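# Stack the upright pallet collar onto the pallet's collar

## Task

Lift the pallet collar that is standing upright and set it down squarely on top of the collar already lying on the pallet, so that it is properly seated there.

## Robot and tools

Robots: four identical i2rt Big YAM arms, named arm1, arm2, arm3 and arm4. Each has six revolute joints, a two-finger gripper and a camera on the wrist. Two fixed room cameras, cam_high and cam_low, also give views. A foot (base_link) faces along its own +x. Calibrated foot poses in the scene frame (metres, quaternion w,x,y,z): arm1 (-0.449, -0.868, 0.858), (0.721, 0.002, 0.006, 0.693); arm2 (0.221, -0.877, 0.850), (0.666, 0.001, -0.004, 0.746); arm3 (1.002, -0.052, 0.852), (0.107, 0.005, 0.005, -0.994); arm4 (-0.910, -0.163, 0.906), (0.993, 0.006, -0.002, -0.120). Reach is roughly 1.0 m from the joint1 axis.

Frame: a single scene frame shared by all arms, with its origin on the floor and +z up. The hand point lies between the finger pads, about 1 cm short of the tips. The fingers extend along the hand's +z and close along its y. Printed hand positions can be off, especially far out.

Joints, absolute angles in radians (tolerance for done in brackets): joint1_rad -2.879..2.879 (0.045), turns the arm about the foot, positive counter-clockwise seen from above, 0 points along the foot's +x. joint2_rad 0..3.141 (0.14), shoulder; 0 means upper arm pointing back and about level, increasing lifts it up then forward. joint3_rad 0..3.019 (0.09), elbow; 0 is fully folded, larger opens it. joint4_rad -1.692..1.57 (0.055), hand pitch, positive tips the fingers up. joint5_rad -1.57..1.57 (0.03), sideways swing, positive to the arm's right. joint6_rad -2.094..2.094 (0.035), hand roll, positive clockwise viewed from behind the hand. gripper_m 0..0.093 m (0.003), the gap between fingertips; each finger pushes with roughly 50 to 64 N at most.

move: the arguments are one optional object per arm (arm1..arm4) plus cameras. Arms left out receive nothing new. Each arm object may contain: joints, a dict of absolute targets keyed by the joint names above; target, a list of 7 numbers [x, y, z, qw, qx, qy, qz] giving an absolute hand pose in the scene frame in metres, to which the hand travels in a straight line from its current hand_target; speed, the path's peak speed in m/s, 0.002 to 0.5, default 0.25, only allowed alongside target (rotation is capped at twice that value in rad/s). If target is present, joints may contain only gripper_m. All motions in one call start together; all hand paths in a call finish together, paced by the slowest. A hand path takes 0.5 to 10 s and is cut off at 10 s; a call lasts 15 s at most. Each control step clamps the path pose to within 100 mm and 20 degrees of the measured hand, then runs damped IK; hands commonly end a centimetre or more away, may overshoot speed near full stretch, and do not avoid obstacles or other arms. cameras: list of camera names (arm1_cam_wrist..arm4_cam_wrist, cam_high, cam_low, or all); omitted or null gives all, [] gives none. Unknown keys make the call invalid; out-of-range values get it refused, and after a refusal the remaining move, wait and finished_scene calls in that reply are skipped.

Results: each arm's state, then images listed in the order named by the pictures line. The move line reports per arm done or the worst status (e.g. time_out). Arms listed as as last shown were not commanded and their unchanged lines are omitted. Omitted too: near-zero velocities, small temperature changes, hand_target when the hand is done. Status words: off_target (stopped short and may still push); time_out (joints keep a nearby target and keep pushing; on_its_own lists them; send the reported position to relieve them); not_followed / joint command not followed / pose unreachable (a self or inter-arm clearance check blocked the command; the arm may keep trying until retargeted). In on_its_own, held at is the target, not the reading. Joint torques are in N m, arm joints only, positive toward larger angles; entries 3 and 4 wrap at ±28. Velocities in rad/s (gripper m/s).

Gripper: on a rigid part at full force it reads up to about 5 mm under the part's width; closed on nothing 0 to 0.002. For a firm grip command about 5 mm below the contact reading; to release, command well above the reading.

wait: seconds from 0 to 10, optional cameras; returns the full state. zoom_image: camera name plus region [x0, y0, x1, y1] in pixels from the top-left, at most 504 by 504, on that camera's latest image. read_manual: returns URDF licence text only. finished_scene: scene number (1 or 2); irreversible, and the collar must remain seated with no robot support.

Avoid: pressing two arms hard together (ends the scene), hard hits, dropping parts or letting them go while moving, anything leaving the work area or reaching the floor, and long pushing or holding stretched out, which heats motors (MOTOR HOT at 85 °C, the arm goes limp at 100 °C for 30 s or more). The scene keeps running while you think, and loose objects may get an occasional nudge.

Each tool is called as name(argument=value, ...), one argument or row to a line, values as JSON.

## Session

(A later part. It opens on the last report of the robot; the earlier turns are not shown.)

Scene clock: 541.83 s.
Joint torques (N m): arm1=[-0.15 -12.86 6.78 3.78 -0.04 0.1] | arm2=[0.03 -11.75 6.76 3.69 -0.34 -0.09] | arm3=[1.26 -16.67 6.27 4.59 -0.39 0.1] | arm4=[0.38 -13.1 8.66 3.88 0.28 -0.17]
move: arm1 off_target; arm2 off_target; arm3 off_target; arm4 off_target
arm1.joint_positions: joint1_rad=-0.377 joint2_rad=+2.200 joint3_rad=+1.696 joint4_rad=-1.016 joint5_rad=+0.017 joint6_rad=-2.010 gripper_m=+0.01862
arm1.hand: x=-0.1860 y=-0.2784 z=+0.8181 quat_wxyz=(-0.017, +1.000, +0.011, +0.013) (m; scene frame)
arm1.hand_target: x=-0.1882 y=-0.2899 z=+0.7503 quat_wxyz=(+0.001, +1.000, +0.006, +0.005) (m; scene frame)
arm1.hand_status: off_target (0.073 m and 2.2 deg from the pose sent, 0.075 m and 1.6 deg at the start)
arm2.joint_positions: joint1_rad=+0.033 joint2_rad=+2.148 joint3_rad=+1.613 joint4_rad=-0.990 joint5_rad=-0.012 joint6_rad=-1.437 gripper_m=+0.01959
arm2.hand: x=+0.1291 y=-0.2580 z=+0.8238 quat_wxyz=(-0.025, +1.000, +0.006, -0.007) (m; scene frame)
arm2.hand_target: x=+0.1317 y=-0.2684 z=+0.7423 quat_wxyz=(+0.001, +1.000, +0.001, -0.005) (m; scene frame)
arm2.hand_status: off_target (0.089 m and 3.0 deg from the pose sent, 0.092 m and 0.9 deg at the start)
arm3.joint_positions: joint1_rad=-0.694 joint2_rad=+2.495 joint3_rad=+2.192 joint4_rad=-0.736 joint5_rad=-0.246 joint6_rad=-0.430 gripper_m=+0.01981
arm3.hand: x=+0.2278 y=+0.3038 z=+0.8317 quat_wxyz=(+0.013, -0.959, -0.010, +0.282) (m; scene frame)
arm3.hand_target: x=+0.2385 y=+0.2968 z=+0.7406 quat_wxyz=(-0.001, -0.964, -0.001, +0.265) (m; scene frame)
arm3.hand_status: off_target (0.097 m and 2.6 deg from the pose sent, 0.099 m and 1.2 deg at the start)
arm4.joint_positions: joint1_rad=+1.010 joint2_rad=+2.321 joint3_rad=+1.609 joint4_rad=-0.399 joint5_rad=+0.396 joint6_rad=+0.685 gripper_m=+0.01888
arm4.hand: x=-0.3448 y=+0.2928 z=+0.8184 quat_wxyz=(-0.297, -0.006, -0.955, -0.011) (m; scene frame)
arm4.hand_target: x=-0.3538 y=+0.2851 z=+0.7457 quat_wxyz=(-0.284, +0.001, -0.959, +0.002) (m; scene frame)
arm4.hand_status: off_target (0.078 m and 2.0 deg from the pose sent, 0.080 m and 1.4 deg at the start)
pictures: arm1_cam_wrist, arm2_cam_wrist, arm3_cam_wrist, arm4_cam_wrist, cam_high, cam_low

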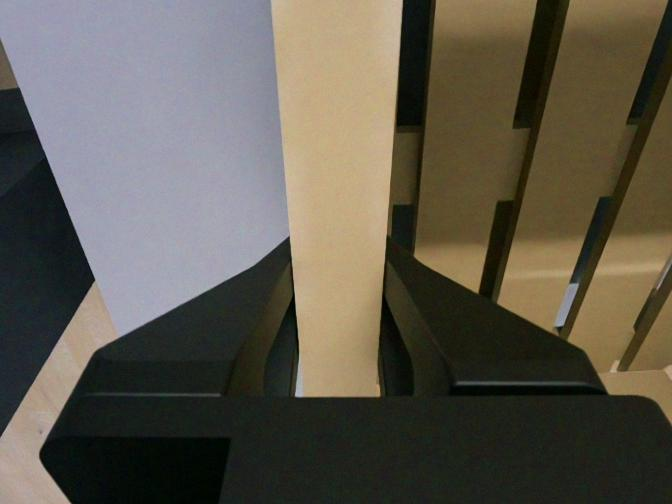

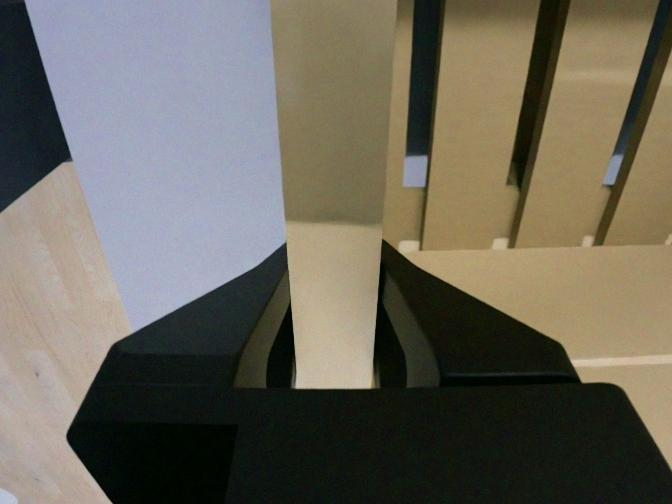

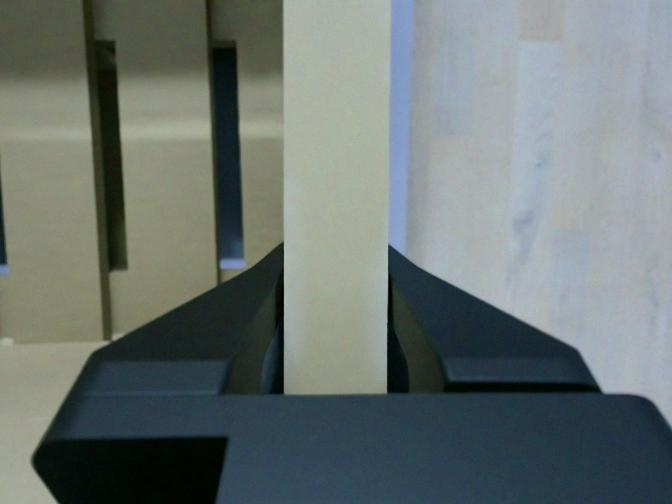

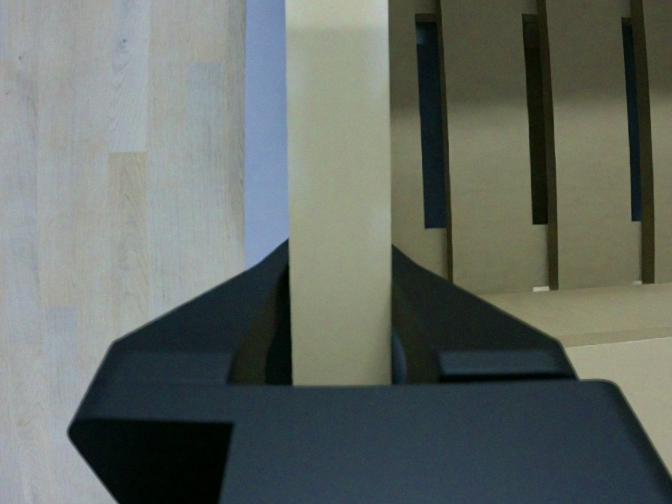

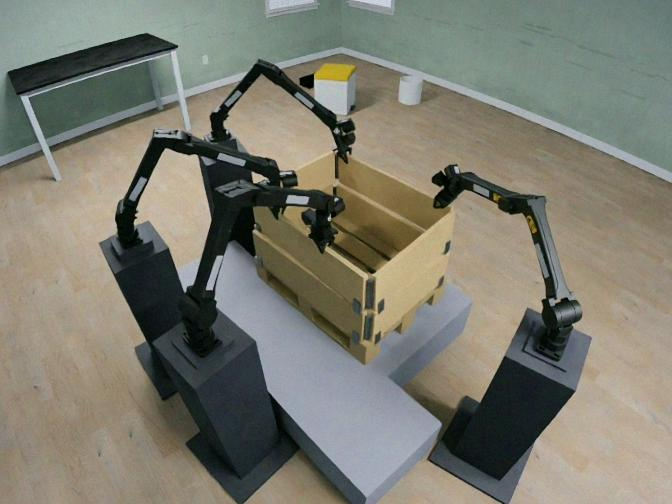

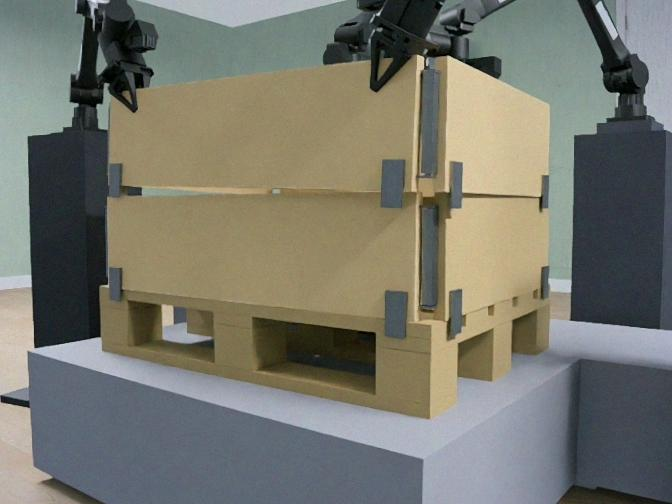

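move(
  arm1={"target":[-0.168,-0.283,0.84,0,1,0.006,0.006],"speed":0.06},
  arm2={"target":[0.150,-0.252,0.88,-0.01,1,0.0,-0.006],"speed":0.06},
  arm3={"target":[0.250,0.308,0.90,0,0.964,0.0,-0.268],"speed":0.06},
  arm4={"target":[-0.325,0.294,0.84,0.285,0.0,0.957,0],"speed":0.06},
  cameras=["cam_low","cam_high"],
)

zoom_image(
  camera="cam_low",
  region=[80, 20, 580, 360],
)

move(
  arm1={"target":[-0.172,-0.283,0.755,0,1,0.006,0.006],"speed":0.05},
  arm2={"target":[0.145,-0.255,0.745,0,1,0.0,-0.006],"speed":0.05},
  arm3={"target":[0.246,0.307,0.745,0,0.964,0.0,-0.268],"speed":0.05},
  arm4={"target":[-0.33,0.292,0.75,0.285,0.0,0.957,0],"speed":0.05},
)

zoom_image(
  camera="cam_low",
  region=[80, 20, 580, 360],
)

zoom_image(
  camera="cam_high",
  region=[240, 140, 480, 370],
)

Scene clock: 561.33 s.
Joint torques (N m): arm1=[-1.2 -21.07 13.12 -2.06 -0.15 -0.09] | arm2=[-1.85 -26.93 13.01 -3.21 -0.12 -0.29] | arm3=[-0.21 -32.5 11.85 -1.87 -0.7 -0.05] | arm4=[-0.03 -23.47 10.93 -0.62 0.84 -0.2]
Motor temperatures (°C): arm1=[30 46 47 30 33 27 34] | arm2=[31 39 38 31 29 26 32] | arm3=[28 51 47 34 30 26 32] | arm4=[33 40 49 29 34 29 33]
move: arm1 off_target; arm2 off_target; arm3 off_target; arm4 off_target
arm1.joint_positions: joint1_rad=-0.387 joint2_rad=+2.205 joint3_rad=+1.718 joint4_rad=-1.051 joint5_rad=+0.020 joint6_rad=-2.011 gripper_m=+0.01862
arm1.hand: x=-0.1796 y=-0.2811 z=+0.8224 quat_wxyz=(-0.008, +1.000, +0.007, +0.010) (m; scene frame)
arm1.hand_target: x=-0.1666 y=-0.2803 z=+0.8401 quat_wxyz=(-0.007, +1.000, +0.003, +0.010) (m; scene frame)
arm1.hand_status: off_target (0.021 m and 1.1 deg from the pose sent, 0.029 m and 2.2 deg at the start)
arm2.joint_positions: joint1_rad=+0.025 joint2_rad=+2.154 joint3_rad=+1.639 joint4_rad=-1.046 joint5_rad=-0.023 joint6_rad=-1.437 gripper_m=+0.01952
arm2.hand: x=+0.1322 y=-0.2609 z=+0.8291 quat_wxyz=(-0.007, +1.000, +0.003, -0.010) (m; scene frame)
arm2.hand_target: x=+0.1480 y=-0.2500 z=+0.8787 quat_wxyz=(-0.018, +1.000, -0.005, -0.011) (m; scene frame)
arm2.hand_status: off_target (0.055 m and 0.6 deg from the pose sent, 0.060 m and 1.9 deg at the start)
arm3.joint_positions: joint1_rad=-0.698 joint2_rad=+2.481 joint3_rad=+2.158 joint4_rad=-0.774 joint5_rad=-0.249 joint6_rad=-0.432 gripper_m=+0.01977
arm3.hand: x=+0.2445 y=+0.2986 z=+0.8222 quat_wxyz=(-0.001, -0.966, -0.006, +0.258) (m; scene frame)
arm3.hand_target: x=+0.2458 y=+0.3096 z=+0.8984 quat_wxyz=(+0.004, -0.961, -0.001, +0.276) (m; scene frame)
arm3.hand_status: off_target (0.079 m and 1.4 deg from the pose sent, 0.072 m and 2.6 deg at the start)
arm4.joint_positions: joint1_rad=+0.994 joint2_rad=+2.340 joint3_rad=+1.670 joint4_rad=-0.444 joint5_rad=+0.370 joint6_rad=+0.674 gripper_m=+0.01874
arm4.hand: x=-0.3297 y=+0.2972 z=+0.8237 quat_wxyz=(-0.289, -0.005, -0.957, -0.017) (m; scene frame)
arm4.hand_target: x=-0.3231 y=+0.2963 z=+0.8414 quat_wxyz=(-0.291, -0.003, -0.957, -0.007) (m; scene frame)
arm4.hand_status: off_target (0.017 m and 2.0 deg from the pose sent, 0.029 m and 2.0 deg at the start)
pictures: cam_high, cam_low

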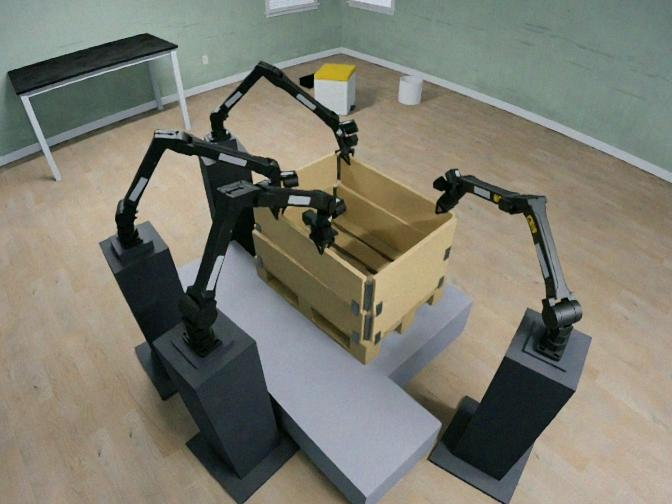

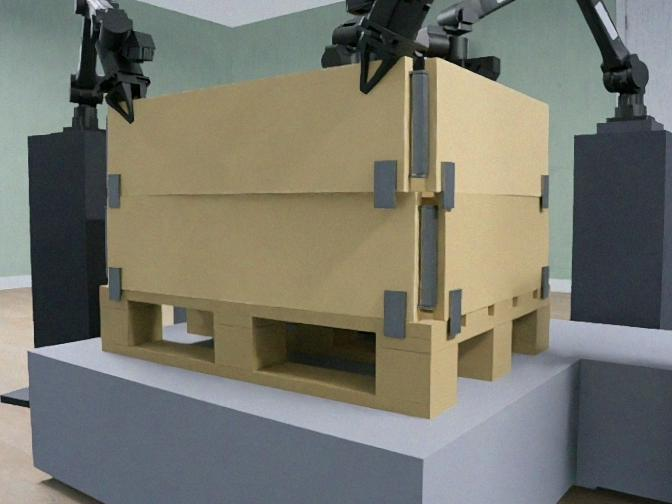

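Scaled by 1.008 from the camera's 672x504 image, which has a finer 960x720 frame.

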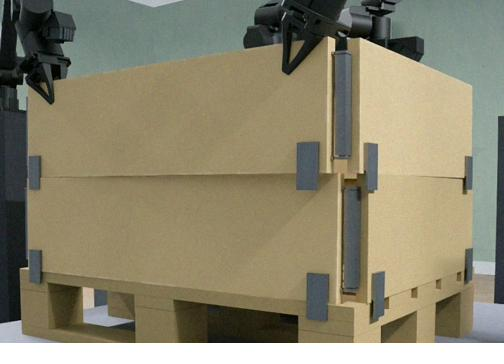

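Scene clock: 564.90 s.
Joint torques (N m): arm1=[-0.85 -13.8 7.6 2.7 -0.2 -0.08] | arm2=[-1.08 -13.57 6.6 3.03 0.07 -0.3] | arm3=[0.38 -18.08 7.86 3.07 -0.04 0] | arm4=[0.26 -15.09 8.24 3.14 0.82 -0.21]
move: arm1 off_target; arm2 off_target; arm3 off_target; arm4 off_target
arm1.joint_positions: joint1_rad=-0.387 joint2_rad=+2.211 joint3_rad=+1.718 joint4_rad=-1.031 joint5_rad=+0.020 joint6_rad=-2.008 gripper_m=+0.01862
arm1.hand: x=-0.1780 y=-0.2776 z=+0.8188 quat_wxyz=(-0.014, +1.000, +0.006, +0.013) (m; scene frame)
arm1.hand_target: x=-0.1762 y=-0.2909 z=+0.7586 quat_wxyz=(+0.006, +1.000, +0.004, +0.002) (m; scene frame)
arm1.hand_status: off_target (0.064 m and 1.9 deg from the pose sent, 0.068 m and 1.1 deg at the start)
arm2.joint_positions: joint1_rad=+0.024 joint2_rad=+2.161 joint3_rad=+1.627 joint4_rad=-1.006 joint5_rad=-0.026 joint6_rad=-1.437 gripper_m=+0.01952
arm2.hand: x=+0.1320 y=-0.2574 z=+0.8208 quat_wxyz=(-0.017, +1.000, +0.002, -0.013) (m; scene frame)
arm2.hand_target: x=+0.1454 y=-0.2668 z=+0.7504 quat_wxyz=(+0.008, +1.000, +0.000, -0.007) (m; scene frame)
arm2.hand_status: off_target (0.077 m and 2.1 deg from the pose sent, 0.085 m and 1.0 deg at the start)
arm3.joint_positions: joint1_rad=-0.699 joint2_rad=+2.477 joint3_rad=+2.106 joint4_rad=-0.684 joint5_rad=-0.274 joint6_rad=-0.422 gripper_m=+0.01977
arm3.hand: x=+0.2415 y=+0.2968 z=+0.8127 quat_wxyz=(-0.003, -0.960, -0.007, +0.281) (m; scene frame)
arm3.hand_target: x=+0.2541 y=+0.3007 z=+0.7471 quat_wxyz=(-0.009, -0.965, +0.004, +0.264) (m; scene frame)
arm3.hand_status: off_target (0.069 m and 1.8 deg from the pose sent, 0.078 m and 1.4 deg at the start)
arm4.joint_positions: joint1_rad=+0.994 joint2_rad=+2.352 joint3_rad=+1.671 joint4_rad=-0.427 joint5_rad=+0.375 joint6_rad=+0.674 gripper_m=+0.01870
arm4.hand: x=-0.3285 y=+0.2974 z=+0.8174 quat_wxyz=(-0.292, -0.006, -0.956, -0.017) (m; scene frame)
arm4.hand_target: x=-0.3375 y=+0.2854 z=+0.7528 quat_wxyz=(-0.280, +0.001, -0.960, +0.005) (m; scene frame)
arm4.hand_status: off_target (0.068 m and 2.2 deg from the pose sent, 0.074 m and 2.0 deg at the start)
pictures: arm1_cam_wrist, arm2_cam_wrist, arm3_cam_wrist, arm4_cam_wrist, cam_high, cam_low

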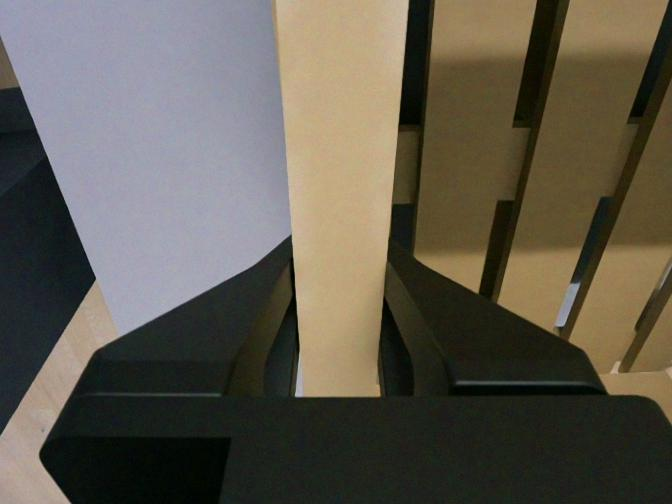

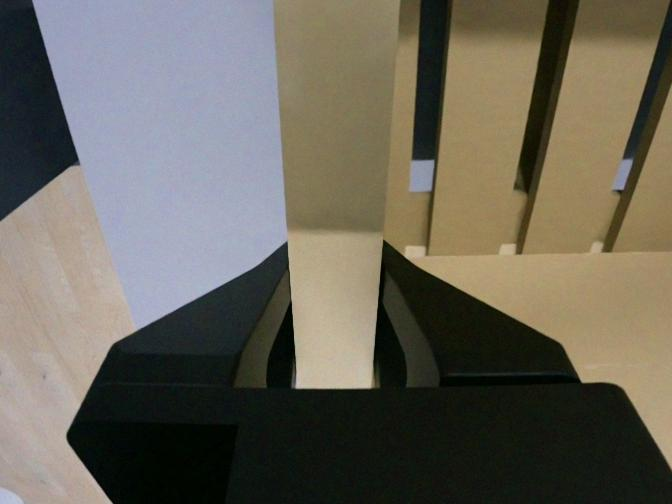

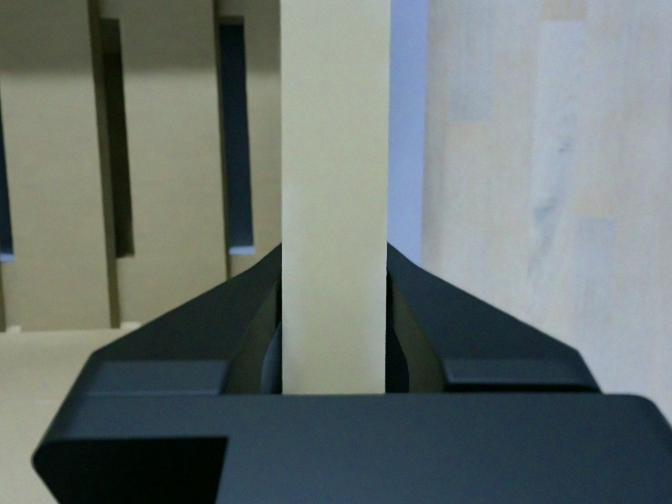

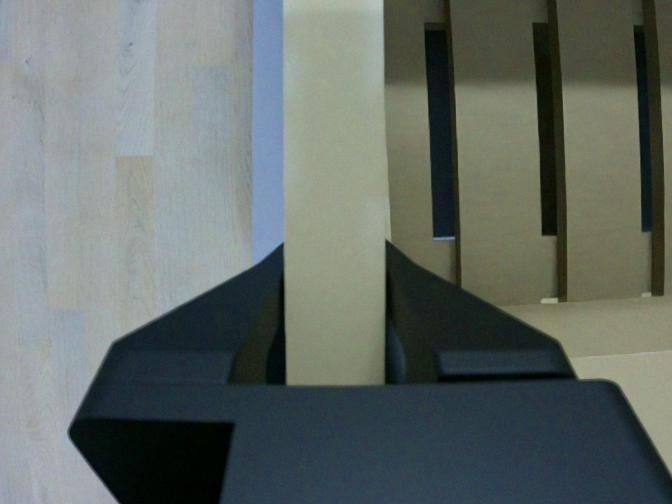

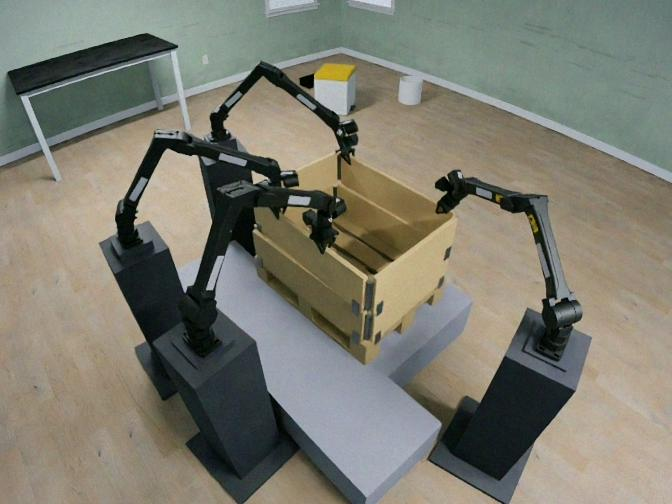

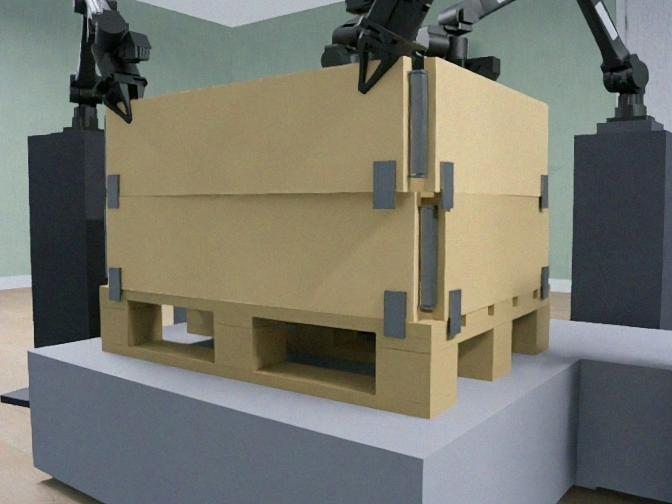

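Scaled by 1.008 from the camera's 672x504 image, which has a finer 960x720 frame.

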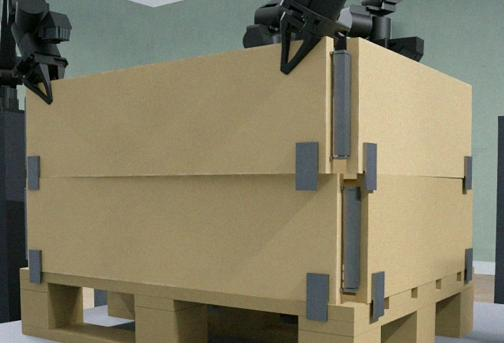

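Scaled by 2.100 from the camera's 672x504 image, which has a finer 960x720 frame.

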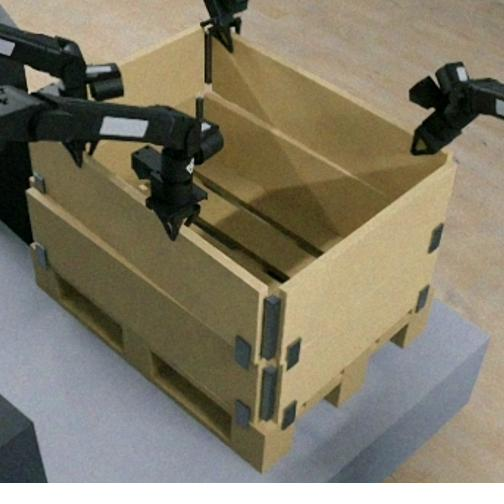

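zoom_image(
  camera="cam_low",
  region=[360, 140, 480, 230],
)

zoom_image(
  camera="cam_low",
  region=[480, 140, 580, 230],
)

zoom_image(
  camera="cam_low",
  region=[90, 140, 190, 230],
)

zoom_image(
  camera="cam_high",
  region=[340, 200, 470, 350],
)

zoom_image(
  camera="arm4_cam_wrist",
  region=[230, 0, 672, 440],
)

Scaled by 4.200 from the camera's 672x504 image, which has a finer 960x720 frame.

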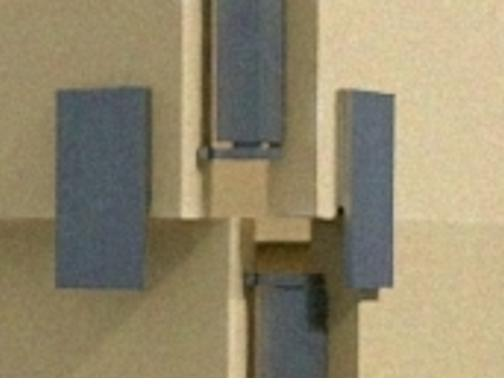

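Scaled by 5.040 from the camera's 672x504 image, which has a finer 960x720 frame.

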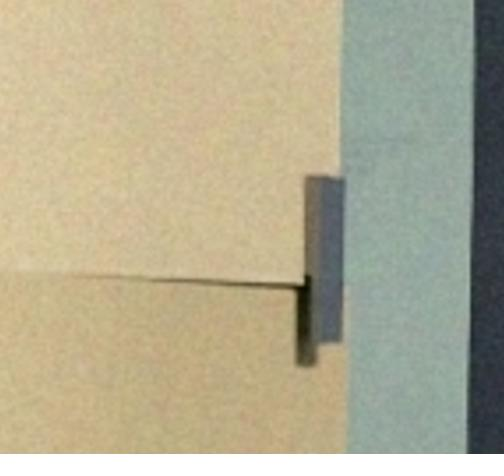

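Scaled by 5.040 from the camera's 672x504 image, which has a finer 960x720 frame.

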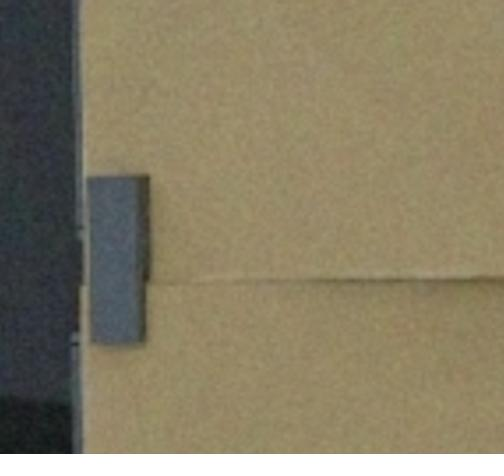

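Scaled by 3.360 from the camera's 672x504 image, which has a finer 960x720 frame.

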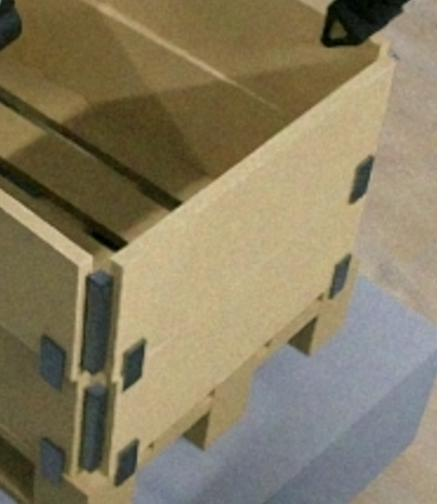

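Scaled by 1.140 from the camera's 672x504 image, which has a finer 960x720 frame.

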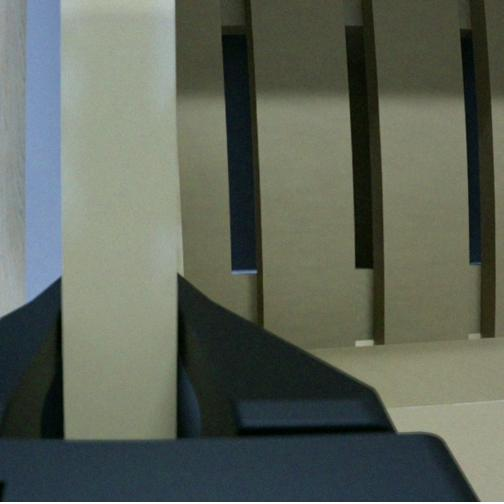

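move(
  arm1={"target":[-0.178,-0.285,0.89,-0.01,1,0.004,0.004],"speed":0.06},
  arm2={"target":[0.134,-0.252,0.85,-0.01,1,0.0,-0.006],"speed":0.06},
  arm3={"target":[0.241,0.298,0.84,0,0.964,0.0,-0.268],"speed":0.06},
  arm4={"target":[-0.33,0.29,0.885,0.285,0.0,0.957,0],"speed":0.06},
  cameras=[],
)

move(
  arm1={"target":[-0.178,-0.315,0.89,-0.01,1,0.0,0.004],"speed":0.06},
  arm2={"target":[0.134,-0.258,0.85,-0.01,1,0.0,-0.006],"speed":0.06},
  arm3={"target":[0.239,0.296,0.84,0,0.964,0.0,-0.268],"speed":0.06},
  arm4={"target":[-0.332,0.260,0.885,0.285,0.0,0.957,0],"speed":0.06},
)

zoom_image(
  camera="cam_low",
  region=[80, 20, 580, 360],
)

zoom_image(
  camera="cam_high",
  region=[240, 140, 480, 370],
)

Scene clock: 583.97 s.
Joint torques (N m): arm1=[-0.38 -27.22 12.48 -4.14 -0.28 -0.02] | arm2=[-0.03 -23.53 12.53 -1.85 0.1 -0.15] | arm3=[1.2 -26.23 11.92 -0.72 -0.05 0.01] | arm4=[-0.09 -28.86 9.37 -1.94 0.93 -0.22]
move: arm1 off_target; arm2 off_target; arm3 off_target; arm4 off_target
arm1.joint_positions: joint1_rad=-0.387 joint2_rad=+2.205 joint3_rad=+1.720 joint4_rad=-1.059 joint5_rad=+0.012 joint6_rad=-2.016 gripper_m=+0.01860
arm1.hand: x=-0.1811 y=-0.2814 z=+0.8232 quat_wxyz=(-0.007, +1.000, +0.010, +0.006) (m; scene frame)
arm1.hand_target: x=-0.1768 y=-0.2822 z=+0.8864 quat_wxyz=(-0.017, +1.000, +0.008, +0.008) (m; scene frame)
arm1.hand_status: off_target (0.067 m and 0.8 deg from the pose sent, 0.072 m and 1.2 deg at the start)
arm2.joint_positions: joint1_rad=+0.027 joint2_rad=+2.153 joint3_rad=+1.631 joint4_rad=-1.031 joint5_rad=-0.020 joint6_rad=-1.440 gripper_m=+0.01951
arm2.hand: x=+0.1320 y=-0.2607 z=+0.8268 quat_wxyz=(-0.011, +1.000, +0.005, -0.009) (m; scene frame)
arm2.hand_target: x=+0.1336 y=-0.2495 z=+0.8503 quat_wxyz=(-0.018, +1.000, +0.002, -0.007) (m; scene frame)
arm2.hand_status: off_target (0.025 m and 0.7 deg from the pose sent, 0.030 m and 1.1 deg at the start)
arm3.joint_positions: joint1_rad=-0.699 joint2_rad=+2.468 joint3_rad=+2.114 joint4_rad=-0.705 joint5_rad=-0.247 joint6_rad=-0.424 gripper_m=+0.01977
arm3.hand: x=+0.2432 y=+0.3007 z=+0.8202 quat_wxyz=(+0.008, -0.962, -0.004, +0.274) (m; scene frame)
arm3.hand_target: x=+0.2394 y=+0.3008 z=+0.8412 quat_wxyz=(+0.008, -0.962, +0.000, +0.273) (m; scene frame)
arm3.hand_status: off_target (0.020 m and 1.2 deg from the pose sent, 0.027 m and 1.8 deg at the start)
arm4.joint_positions: joint1_rad=+0.994 joint2_rad=+2.338 joint3_rad=+1.676 joint4_rad=-0.468 joint5_rad=+0.368 joint6_rad=+0.673 gripper_m=+0.01870
arm4.hand: x=-0.3315 y=+0.2959 z=+0.8245 quat_wxyz=(-0.282, -0.002, -0.959, -0.011) (m; scene frame)
arm4.hand_target: x=-0.3269 y=+0.2928 z=+0.8830 quat_wxyz=(-0.291, -0.001, -0.957, -0.006) (m; scene frame)
arm4.hand_status: off_target (0.061 m and 1.4 deg from the pose sent, 0.068 m and 2.2 deg at the start)
pictures: none

Scene clock: 585.07 s.
Joint torques (N m): arm1=[-1.38 -30.39 5.3 -3.63 -0.28 -0.05] | arm2=[0.03 -24.53 10.58 -1.73 0.07 -0.11] | arm3=[1.2 -26.34 11.48 -1.06 -0.34 0.07] | arm4=[-1.44 -29.68 4.63 -0.9 1.11 -0.48]
move: arm1 off_target; arm2 off_target; arm3 off_target; arm4 off_target
arm1.joint_positions: joint1_rad=-0.394 joint2_rad=+2.192 joint3_rad=+1.698 joint4_rad=-1.036 joint5_rad=+0.011 joint6_rad=-2.016 gripper_m=+0.01859
arm1.hand: x=-0.1782 y=-0.2851 z=+0.8233 quat_wxyz=(-0.013, +1.000, +0.006, +0.008) (m; scene frame)
arm1.hand_target: x=-0.1773 y=-0.3111 z=+0.8828 quat_wxyz=(-0.011, +1.000, +0.000, +0.004) (m; scene frame)
arm1.hand_status: off_target (0.073 m and 0.9 deg from the pose sent, 0.075 m and 1.2 deg at the start)
arm2.joint_positions: joint1_rad=+0.027 joint2_rad=+2.153 joint3_rad=+1.631 joint4_rad=-1.037 joint5_rad=-0.020 joint6_rad=-1.439 gripper_m=+0.01951
arm2.hand: x=+0.1320 y=-0.2622 z=+0.8268 quat_wxyz=(-0.008, +1.000, +0.004, -0.009) (m; scene frame)
arm2.hand_target: x=+0.1341 y=-0.2582 z=+0.8497 quat_wxyz=(-0.011, +1.000, -0.001, -0.006) (m; scene frame)
arm2.hand_status: off_target (0.024 m and 0.6 deg from the pose sent, 0.023 m and 0.7 deg at the start)
arm3.joint_positions: joint1_rad=-0.694 joint2_rad=+2.473 joint3_rad=+2.126 joint4_rad=-0.709 joint5_rad=-0.247 joint6_rad=-0.422 gripper_m=+0.01977
arm3.hand: x=+0.2390 y=+0.2982 z=+0.8216 quat_wxyz=(+0.008, -0.961, -0.006, +0.276) (m; scene frame)
arm3.hand_target: x=+0.2387 y=+0.2959 z=+0.8400 quat_wxyz=(+0.001, -0.963, +0.001, +0.269) (m; scene frame)
arm3.hand_status: off_target (0.019 m and 1.5 deg from the pose sent, 0.021 m and 1.2 deg at the start)
arm4.joint_positions: joint1_rad=+0.980 joint2_rad=+2.310 joint3_rad=+1.646 joint4_rad=-0.461 joint5_rad=+0.352 joint6_rad=+0.669 gripper_m=+0.01870
arm4.hand: x=-0.3307 y=+0.2858 z=+0.8321 quat_wxyz=(-0.279, -0.006, -0.960, -0.017) (m; scene frame)
arm4.hand_target: x=-0.3297 y=+0.2626 z=+0.8806 quat_wxyz=(-0.286, +0.000, -0.958, -0.001) (m; scene frame)
arm4.hand_status: off_target (0.059 m and 2.2 deg from the pose sent, 0.070 m and 1.4 deg at the start)
pictures: arm1_cam_wrist, arm2_cam_wrist, arm3_cam_wrist, arm4_cam_wrist, cam_high, cam_low

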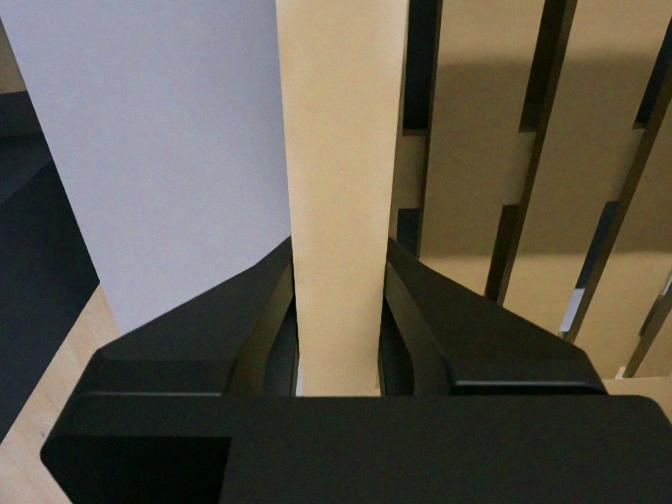

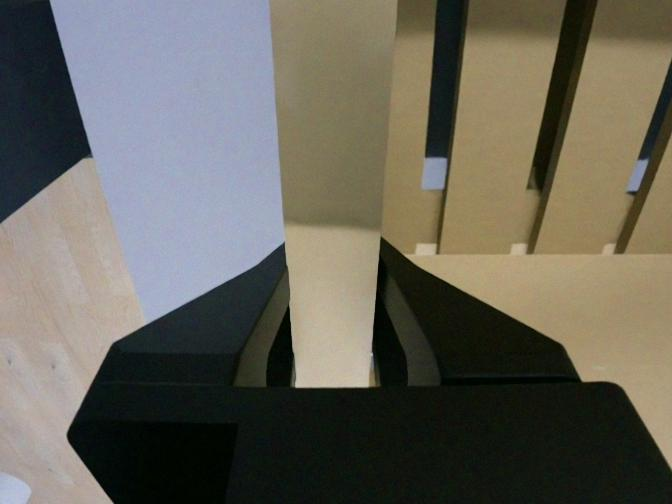

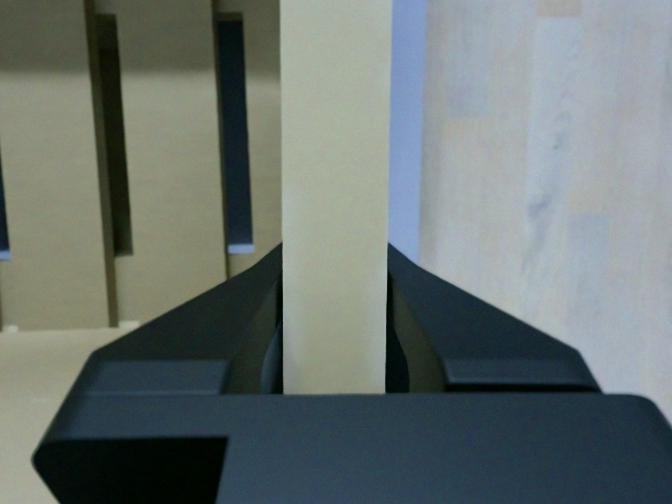

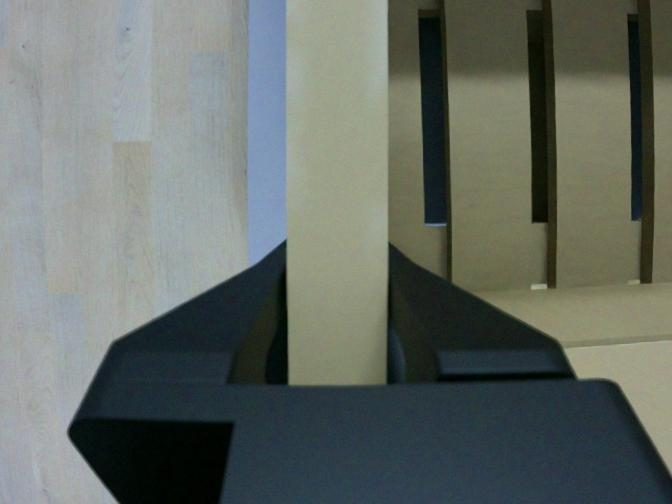

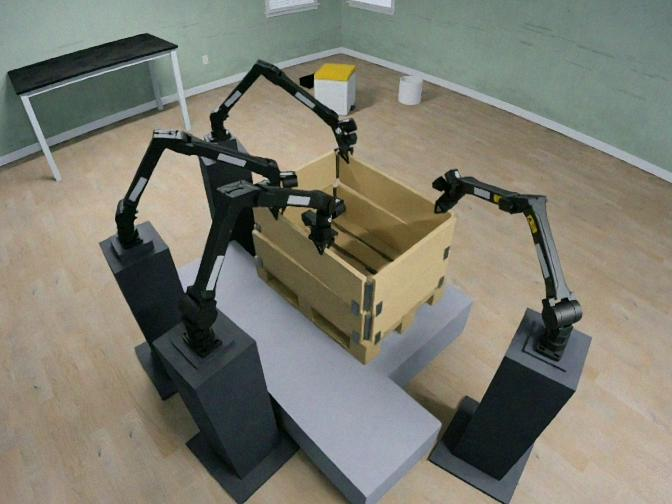

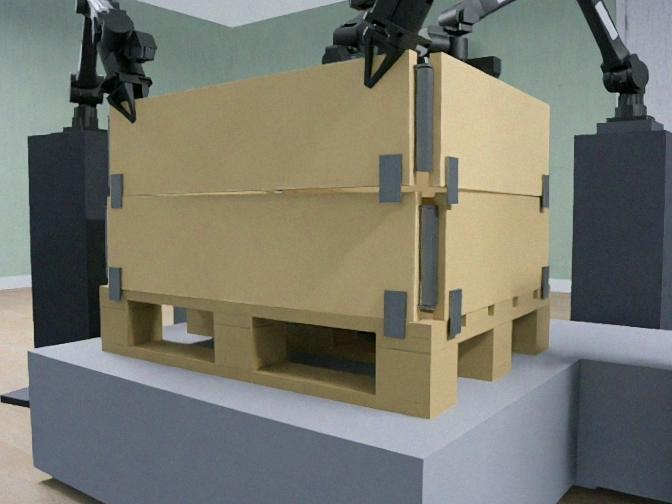

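Scaled by 1.008 from the camera's 672x504 image, which has a finer 960x720 frame.

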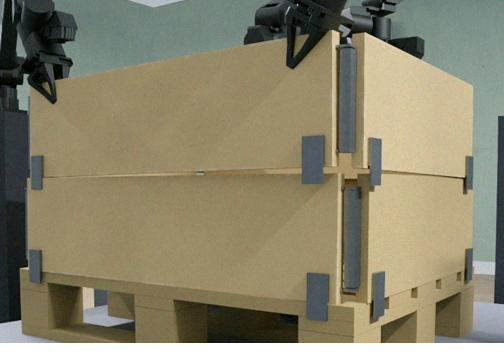

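Scaled by 2.100 from the camera's 672x504 image, which has a finer 960x720 frame.

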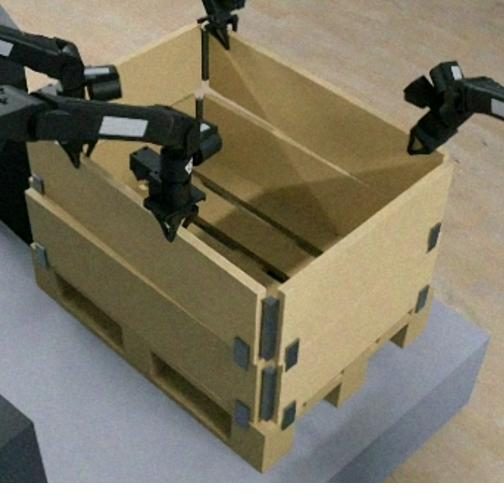

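move(
  arm1={"target":[-0.183,-0.315,0.84,0,1,0.0,0.004],"speed":0.05},
  arm2={"target":[0.132,-0.262,0.80,0,1,0.0,-0.006],"speed":0.05},
  arm3={"target":[0.236,0.297,0.80,0,0.964,0.0,-0.268],"speed":0.05},
  arm4={"target":[-0.342,0.255,0.86,0.285,0.0,0.957,0],"speed":0.05},
  cameras=["cam_low"],
)

zoom_image(
  camera="cam_low",
  region=[360, 140, 480, 230],
)

move(
  arm1={"target":[-0.181,-0.298,0.75,0,1,0.002,0.006],"speed":0.05},
  arm2={"target":[0.132,-0.262,0.745,0,1,0.0,-0.006],"speed":0.05},
  arm3={"target":[0.238,0.299,0.75,0,0.964,0.0,-0.268],"speed":0.05},
  arm4={"target":[-0.338,0.272,0.75,0.285,0.0,0.957,0],"speed":0.05},
)

zoom_image(
  camera="cam_low",
  region=[80, 20, 580, 360],
)

zoom_image(
  camera="cam_low",
  region=[360, 140, 480, 230],
)

zoom_image(
  camera="cam_high",
  region=[240, 140, 480, 370],
)

Scene clock: 594.00 s.
Joint torques (N m): arm1=[-0.73 -25.05 4.37 -2.13 0.01 0.03] | arm2=[0.26 -19.08 8.46 0.43 -0.04 -0.09] | arm3=[1.26 -22.24 11.11 0.55 -0.24 0.04] | arm4=[-1.08 -28.4 2.73 -0.59 1.32 -0.4]
move: arm1 off_target; arm2 off_target; arm3 off_target; arm4 off_target
arm1.joint_positions: joint1_rad=-0.394 joint2_rad=+2.183 joint3_rad=+1.674 joint4_rad=-1.001 joint5_rad=+0.011 joint6_rad=-2.016 gripper_m=+0.01859
arm1.hand: x=-0.1783 y=-0.2851 z=+0.8212 quat_wxyz=(-0.023, +1.000, +0.006, +0.012) (m; scene frame)
arm1.hand_target: x=-0.1827 y=-0.3132 z=+0.8382 quat_wxyz=(+0.000, +1.000, +0.000, +0.004) (m; scene frame)
arm1.hand_status: off_target (0.036 m and 2.9 deg from the pose sent, 0.035 m and 1.7 deg at the start)
arm2.joint_positions: joint1_rad=+0.027 joint2_rad=+2.155 joint3_rad=+1.627 joint4_rad=-1.031 joint5_rad=-0.018 joint6_rad=-1.439 gripper_m=+0.01952
arm2.hand: x=+0.1321 y=-0.2624 z=+0.8247 quat_wxyz=(-0.009, +1.000, +0.004, -0.008) (m; scene frame)
arm2.hand_target: x=+0.1329 y=-0.2657 z=+0.8006 quat_wxyz=(+0.006, +1.000, +0.000, -0.004) (m; scene frame)
arm2.hand_status: off_target (0.025 m and 1.1 deg from the pose sent, 0.027 m and 1.1 deg at the start)
arm3.joint_positions: joint1_rad=-0.694 joint2_rad=+2.481 joint3_rad=+2.130 joint4_rad=-0.702 joint5_rad=-0.249 joint6_rad=-0.421 gripper_m=+0.01977
arm3.hand: x=+0.2379 y=+0.2985 z=+0.8173 quat_wxyz=(+0.007, -0.961, -0.005, +0.277) (m; scene frame)
arm3.hand_target: x=+0.2374 y=+0.2966 z=+0.7995 quat_wxyz=(+0.000, -0.964, +0.000, +0.267) (m; scene frame)
arm3.hand_status: off_target (0.017 m and 1.5 deg from the pose sent, 0.022 m and 1.5 deg at the start)
arm4.joint_positions: joint1_rad=+0.980 joint2_rad=+2.309 joint3_rad=+1.616 joint4_rad=-0.407 joint5_rad=+0.347 joint6_rad=+0.666 gripper_m=+0.01870
arm4.hand: x=-0.3326 y=+0.2851 z=+0.8259 quat_wxyz=(-0.287, -0.007, -0.958, -0.026) (m; scene frame)
arm4.hand_target: x=-0.3401 y=+0.2572 z=+0.8562 quat_wxyz=(-0.285, +0.000, -0.959, +0.000) (m; scene frame)
arm4.hand_status: off_target (0.046 m and 3.1 deg from the pose sent, 0.043 m and 2.2 deg at the start)
pictures: cam_low

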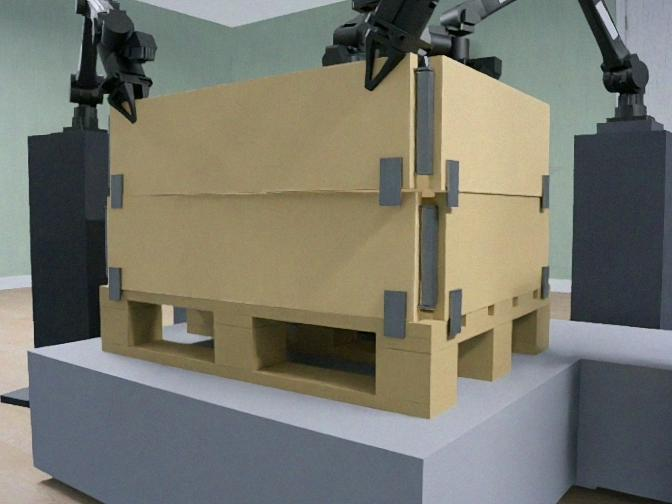

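Scaled by 4.200 from the camera's 672x504 image, which has a finer 960x720 frame.

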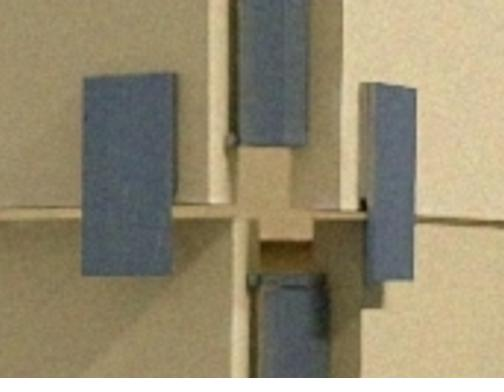

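Scene clock: 596.63 s.
Joint torques (N m): arm1=[-0.09 -13.63 5.81 2.07 0.04 0.08] | arm2=[0.32 -13.16 6.75 3.17 -0.1 -0.09] | arm3=[1.08 -18.73 8.16 2.56 -0.14 0] | arm4=[-0.26 -15.27 6.39 3.07 1.37 -0.26]
move: arm1 off_target; arm2 off_target; arm3 off_target; arm4 off_target
arm1.joint_positions: joint1_rad=-0.393 joint2_rad=+2.183 joint3_rad=+1.664 joint4_rad=-0.973 joint5_rad=+0.011 joint6_rad=-2.013 gripper_m=+0.01858
arm1.hand: x=-0.1780 y=-0.2827 z=+0.8180 quat_wxyz=(-0.031, +0.999, +0.005, +0.016) (m; scene frame)
arm1.hand_target: x=-0.1855 y=-0.3055 z=+0.7545 quat_wxyz=(+0.006, +1.000, +0.001, +0.001) (m; scene frame)
arm1.hand_status: off_target (0.070 m and 3.7 deg from the pose sent, 0.072 m and 2.7 deg at the start)
arm2.joint_positions: joint1_rad=+0.027 joint2_rad=+2.148 joint3_rad=+1.603 joint4_rad=-0.985 joint5_rad=-0.020 joint6_rad=-1.437 gripper_m=+0.01952
arm2.hand: x=+0.1316 y=-0.2609 z=+0.8207 quat_wxyz=(-0.023, +1.000, +0.004, -0.011) (m; scene frame)
arm2.hand_target: x=+0.1330 y=-0.2707 z=+0.7503 quat_wxyz=(+0.001, +1.000, -0.001, -0.006) (m; scene frame)
arm2.hand_status: off_target (0.076 m and 2.7 deg from the pose sent, 0.080 m and 1.1 deg at the start)
arm3.joint_positions: joint1_rad=-0.694 joint2_rad=+2.486 joint3_rad=+2.127 joint4_rad=-0.682 joint5_rad=-0.255 joint6_rad=-0.419 gripper_m=+0.01977
arm3.hand: x=+0.2355 y=+0.2987 z=+0.8148 quat_wxyz=(+0.007, -0.959, -0.006, +0.283) (m; scene frame)
arm3.hand_target: x=+0.2454 y=+0.2951 z=+0.7517 quat_wxyz=(-0.003, -0.965, +0.000, +0.263) (m; scene frame)
arm3.hand_status: off_target (0.065 m and 2.1 deg from the pose sent, 0.067 m and 1.5 deg at the start)
arm4.joint_positions: joint1_rad=+0.985 joint2_rad=+2.324 joint3_rad=+1.612 joint4_rad=-0.378 joint5_rad=+0.353 joint6_rad=+0.666 gripper_m=+0.01869
arm4.hand: x=-0.3334 y=+0.2880 z=+0.8176 quat_wxyz=(-0.292, -0.006, -0.956, -0.028) (m; scene frame)
arm4.hand_target: x=-0.3450 y=+0.2661 z=+0.7531 quat_wxyz=(-0.279, +0.001, -0.960, +0.005) (m; scene frame)
arm4.hand_status: off_target (0.070 m and 3.4 deg from the pose sent, 0.077 m and 3.1 deg at the start)
pictures: arm1_cam_wrist, arm2_cam_wrist, arm3_cam_wrist, arm4_cam_wrist, cam_high, cam_low

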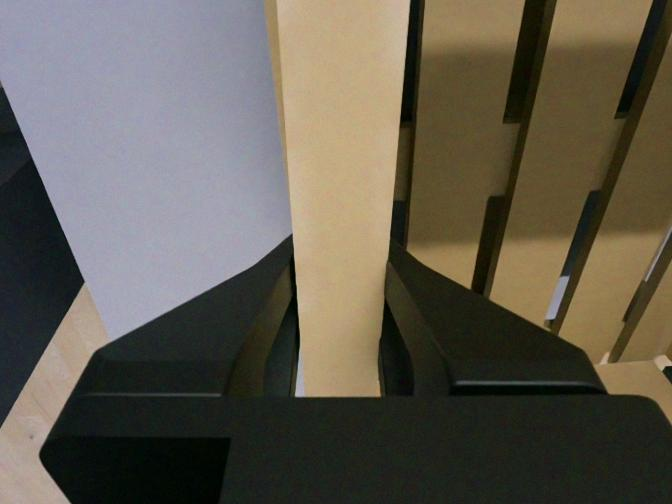

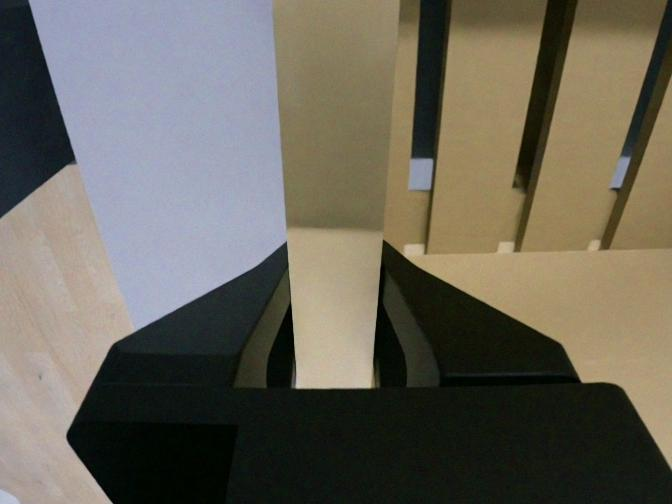

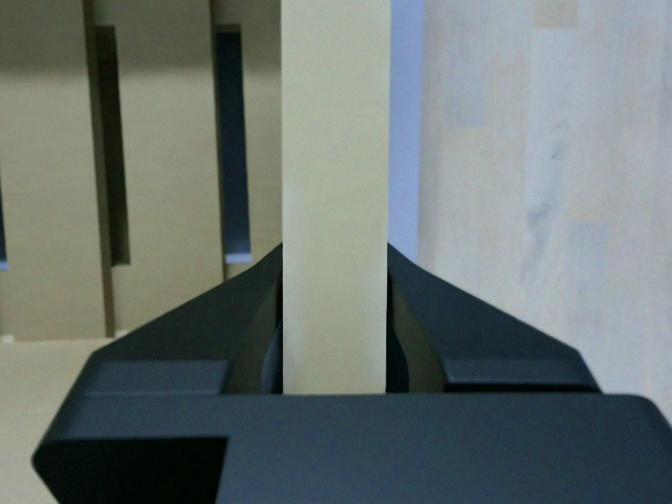

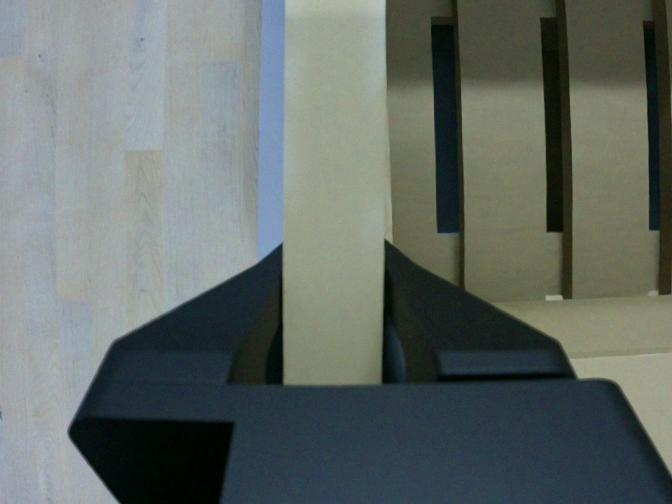

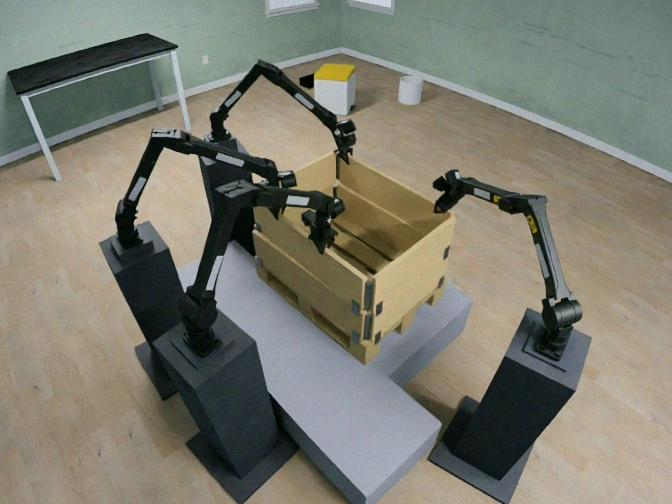

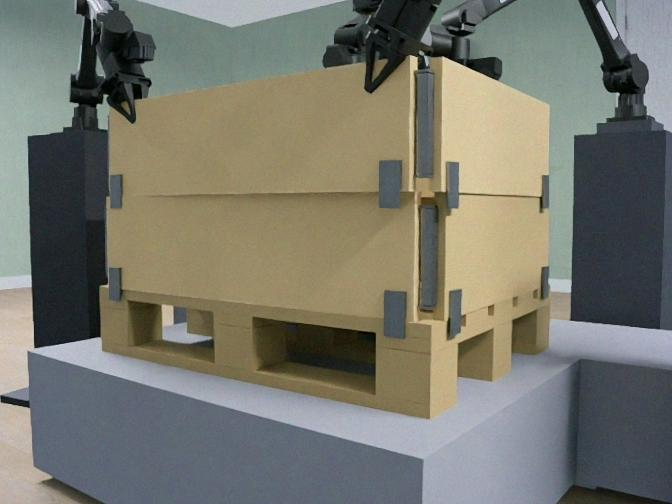

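Scaled by 1.008 from the camera's 672x504 image, which has a finer 960x720 frame.

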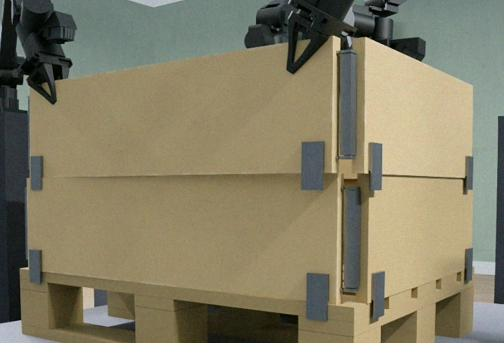

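Scaled by 4.200 from the camera's 672x504 image, which has a finer 960x720 frame.

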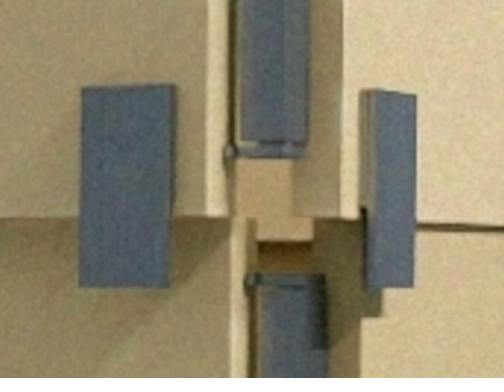

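Scaled by 2.100 from the camera's 672x504 image, which has a finer 960x720 frame.

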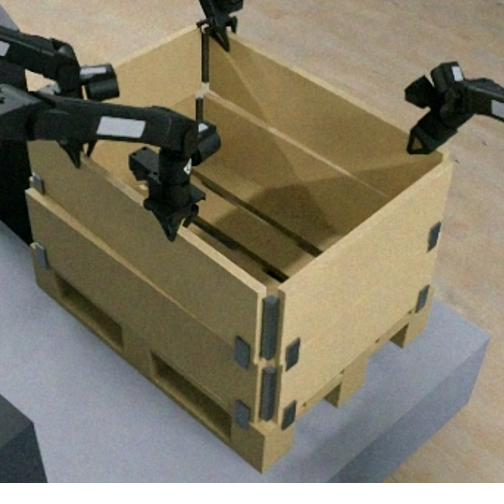

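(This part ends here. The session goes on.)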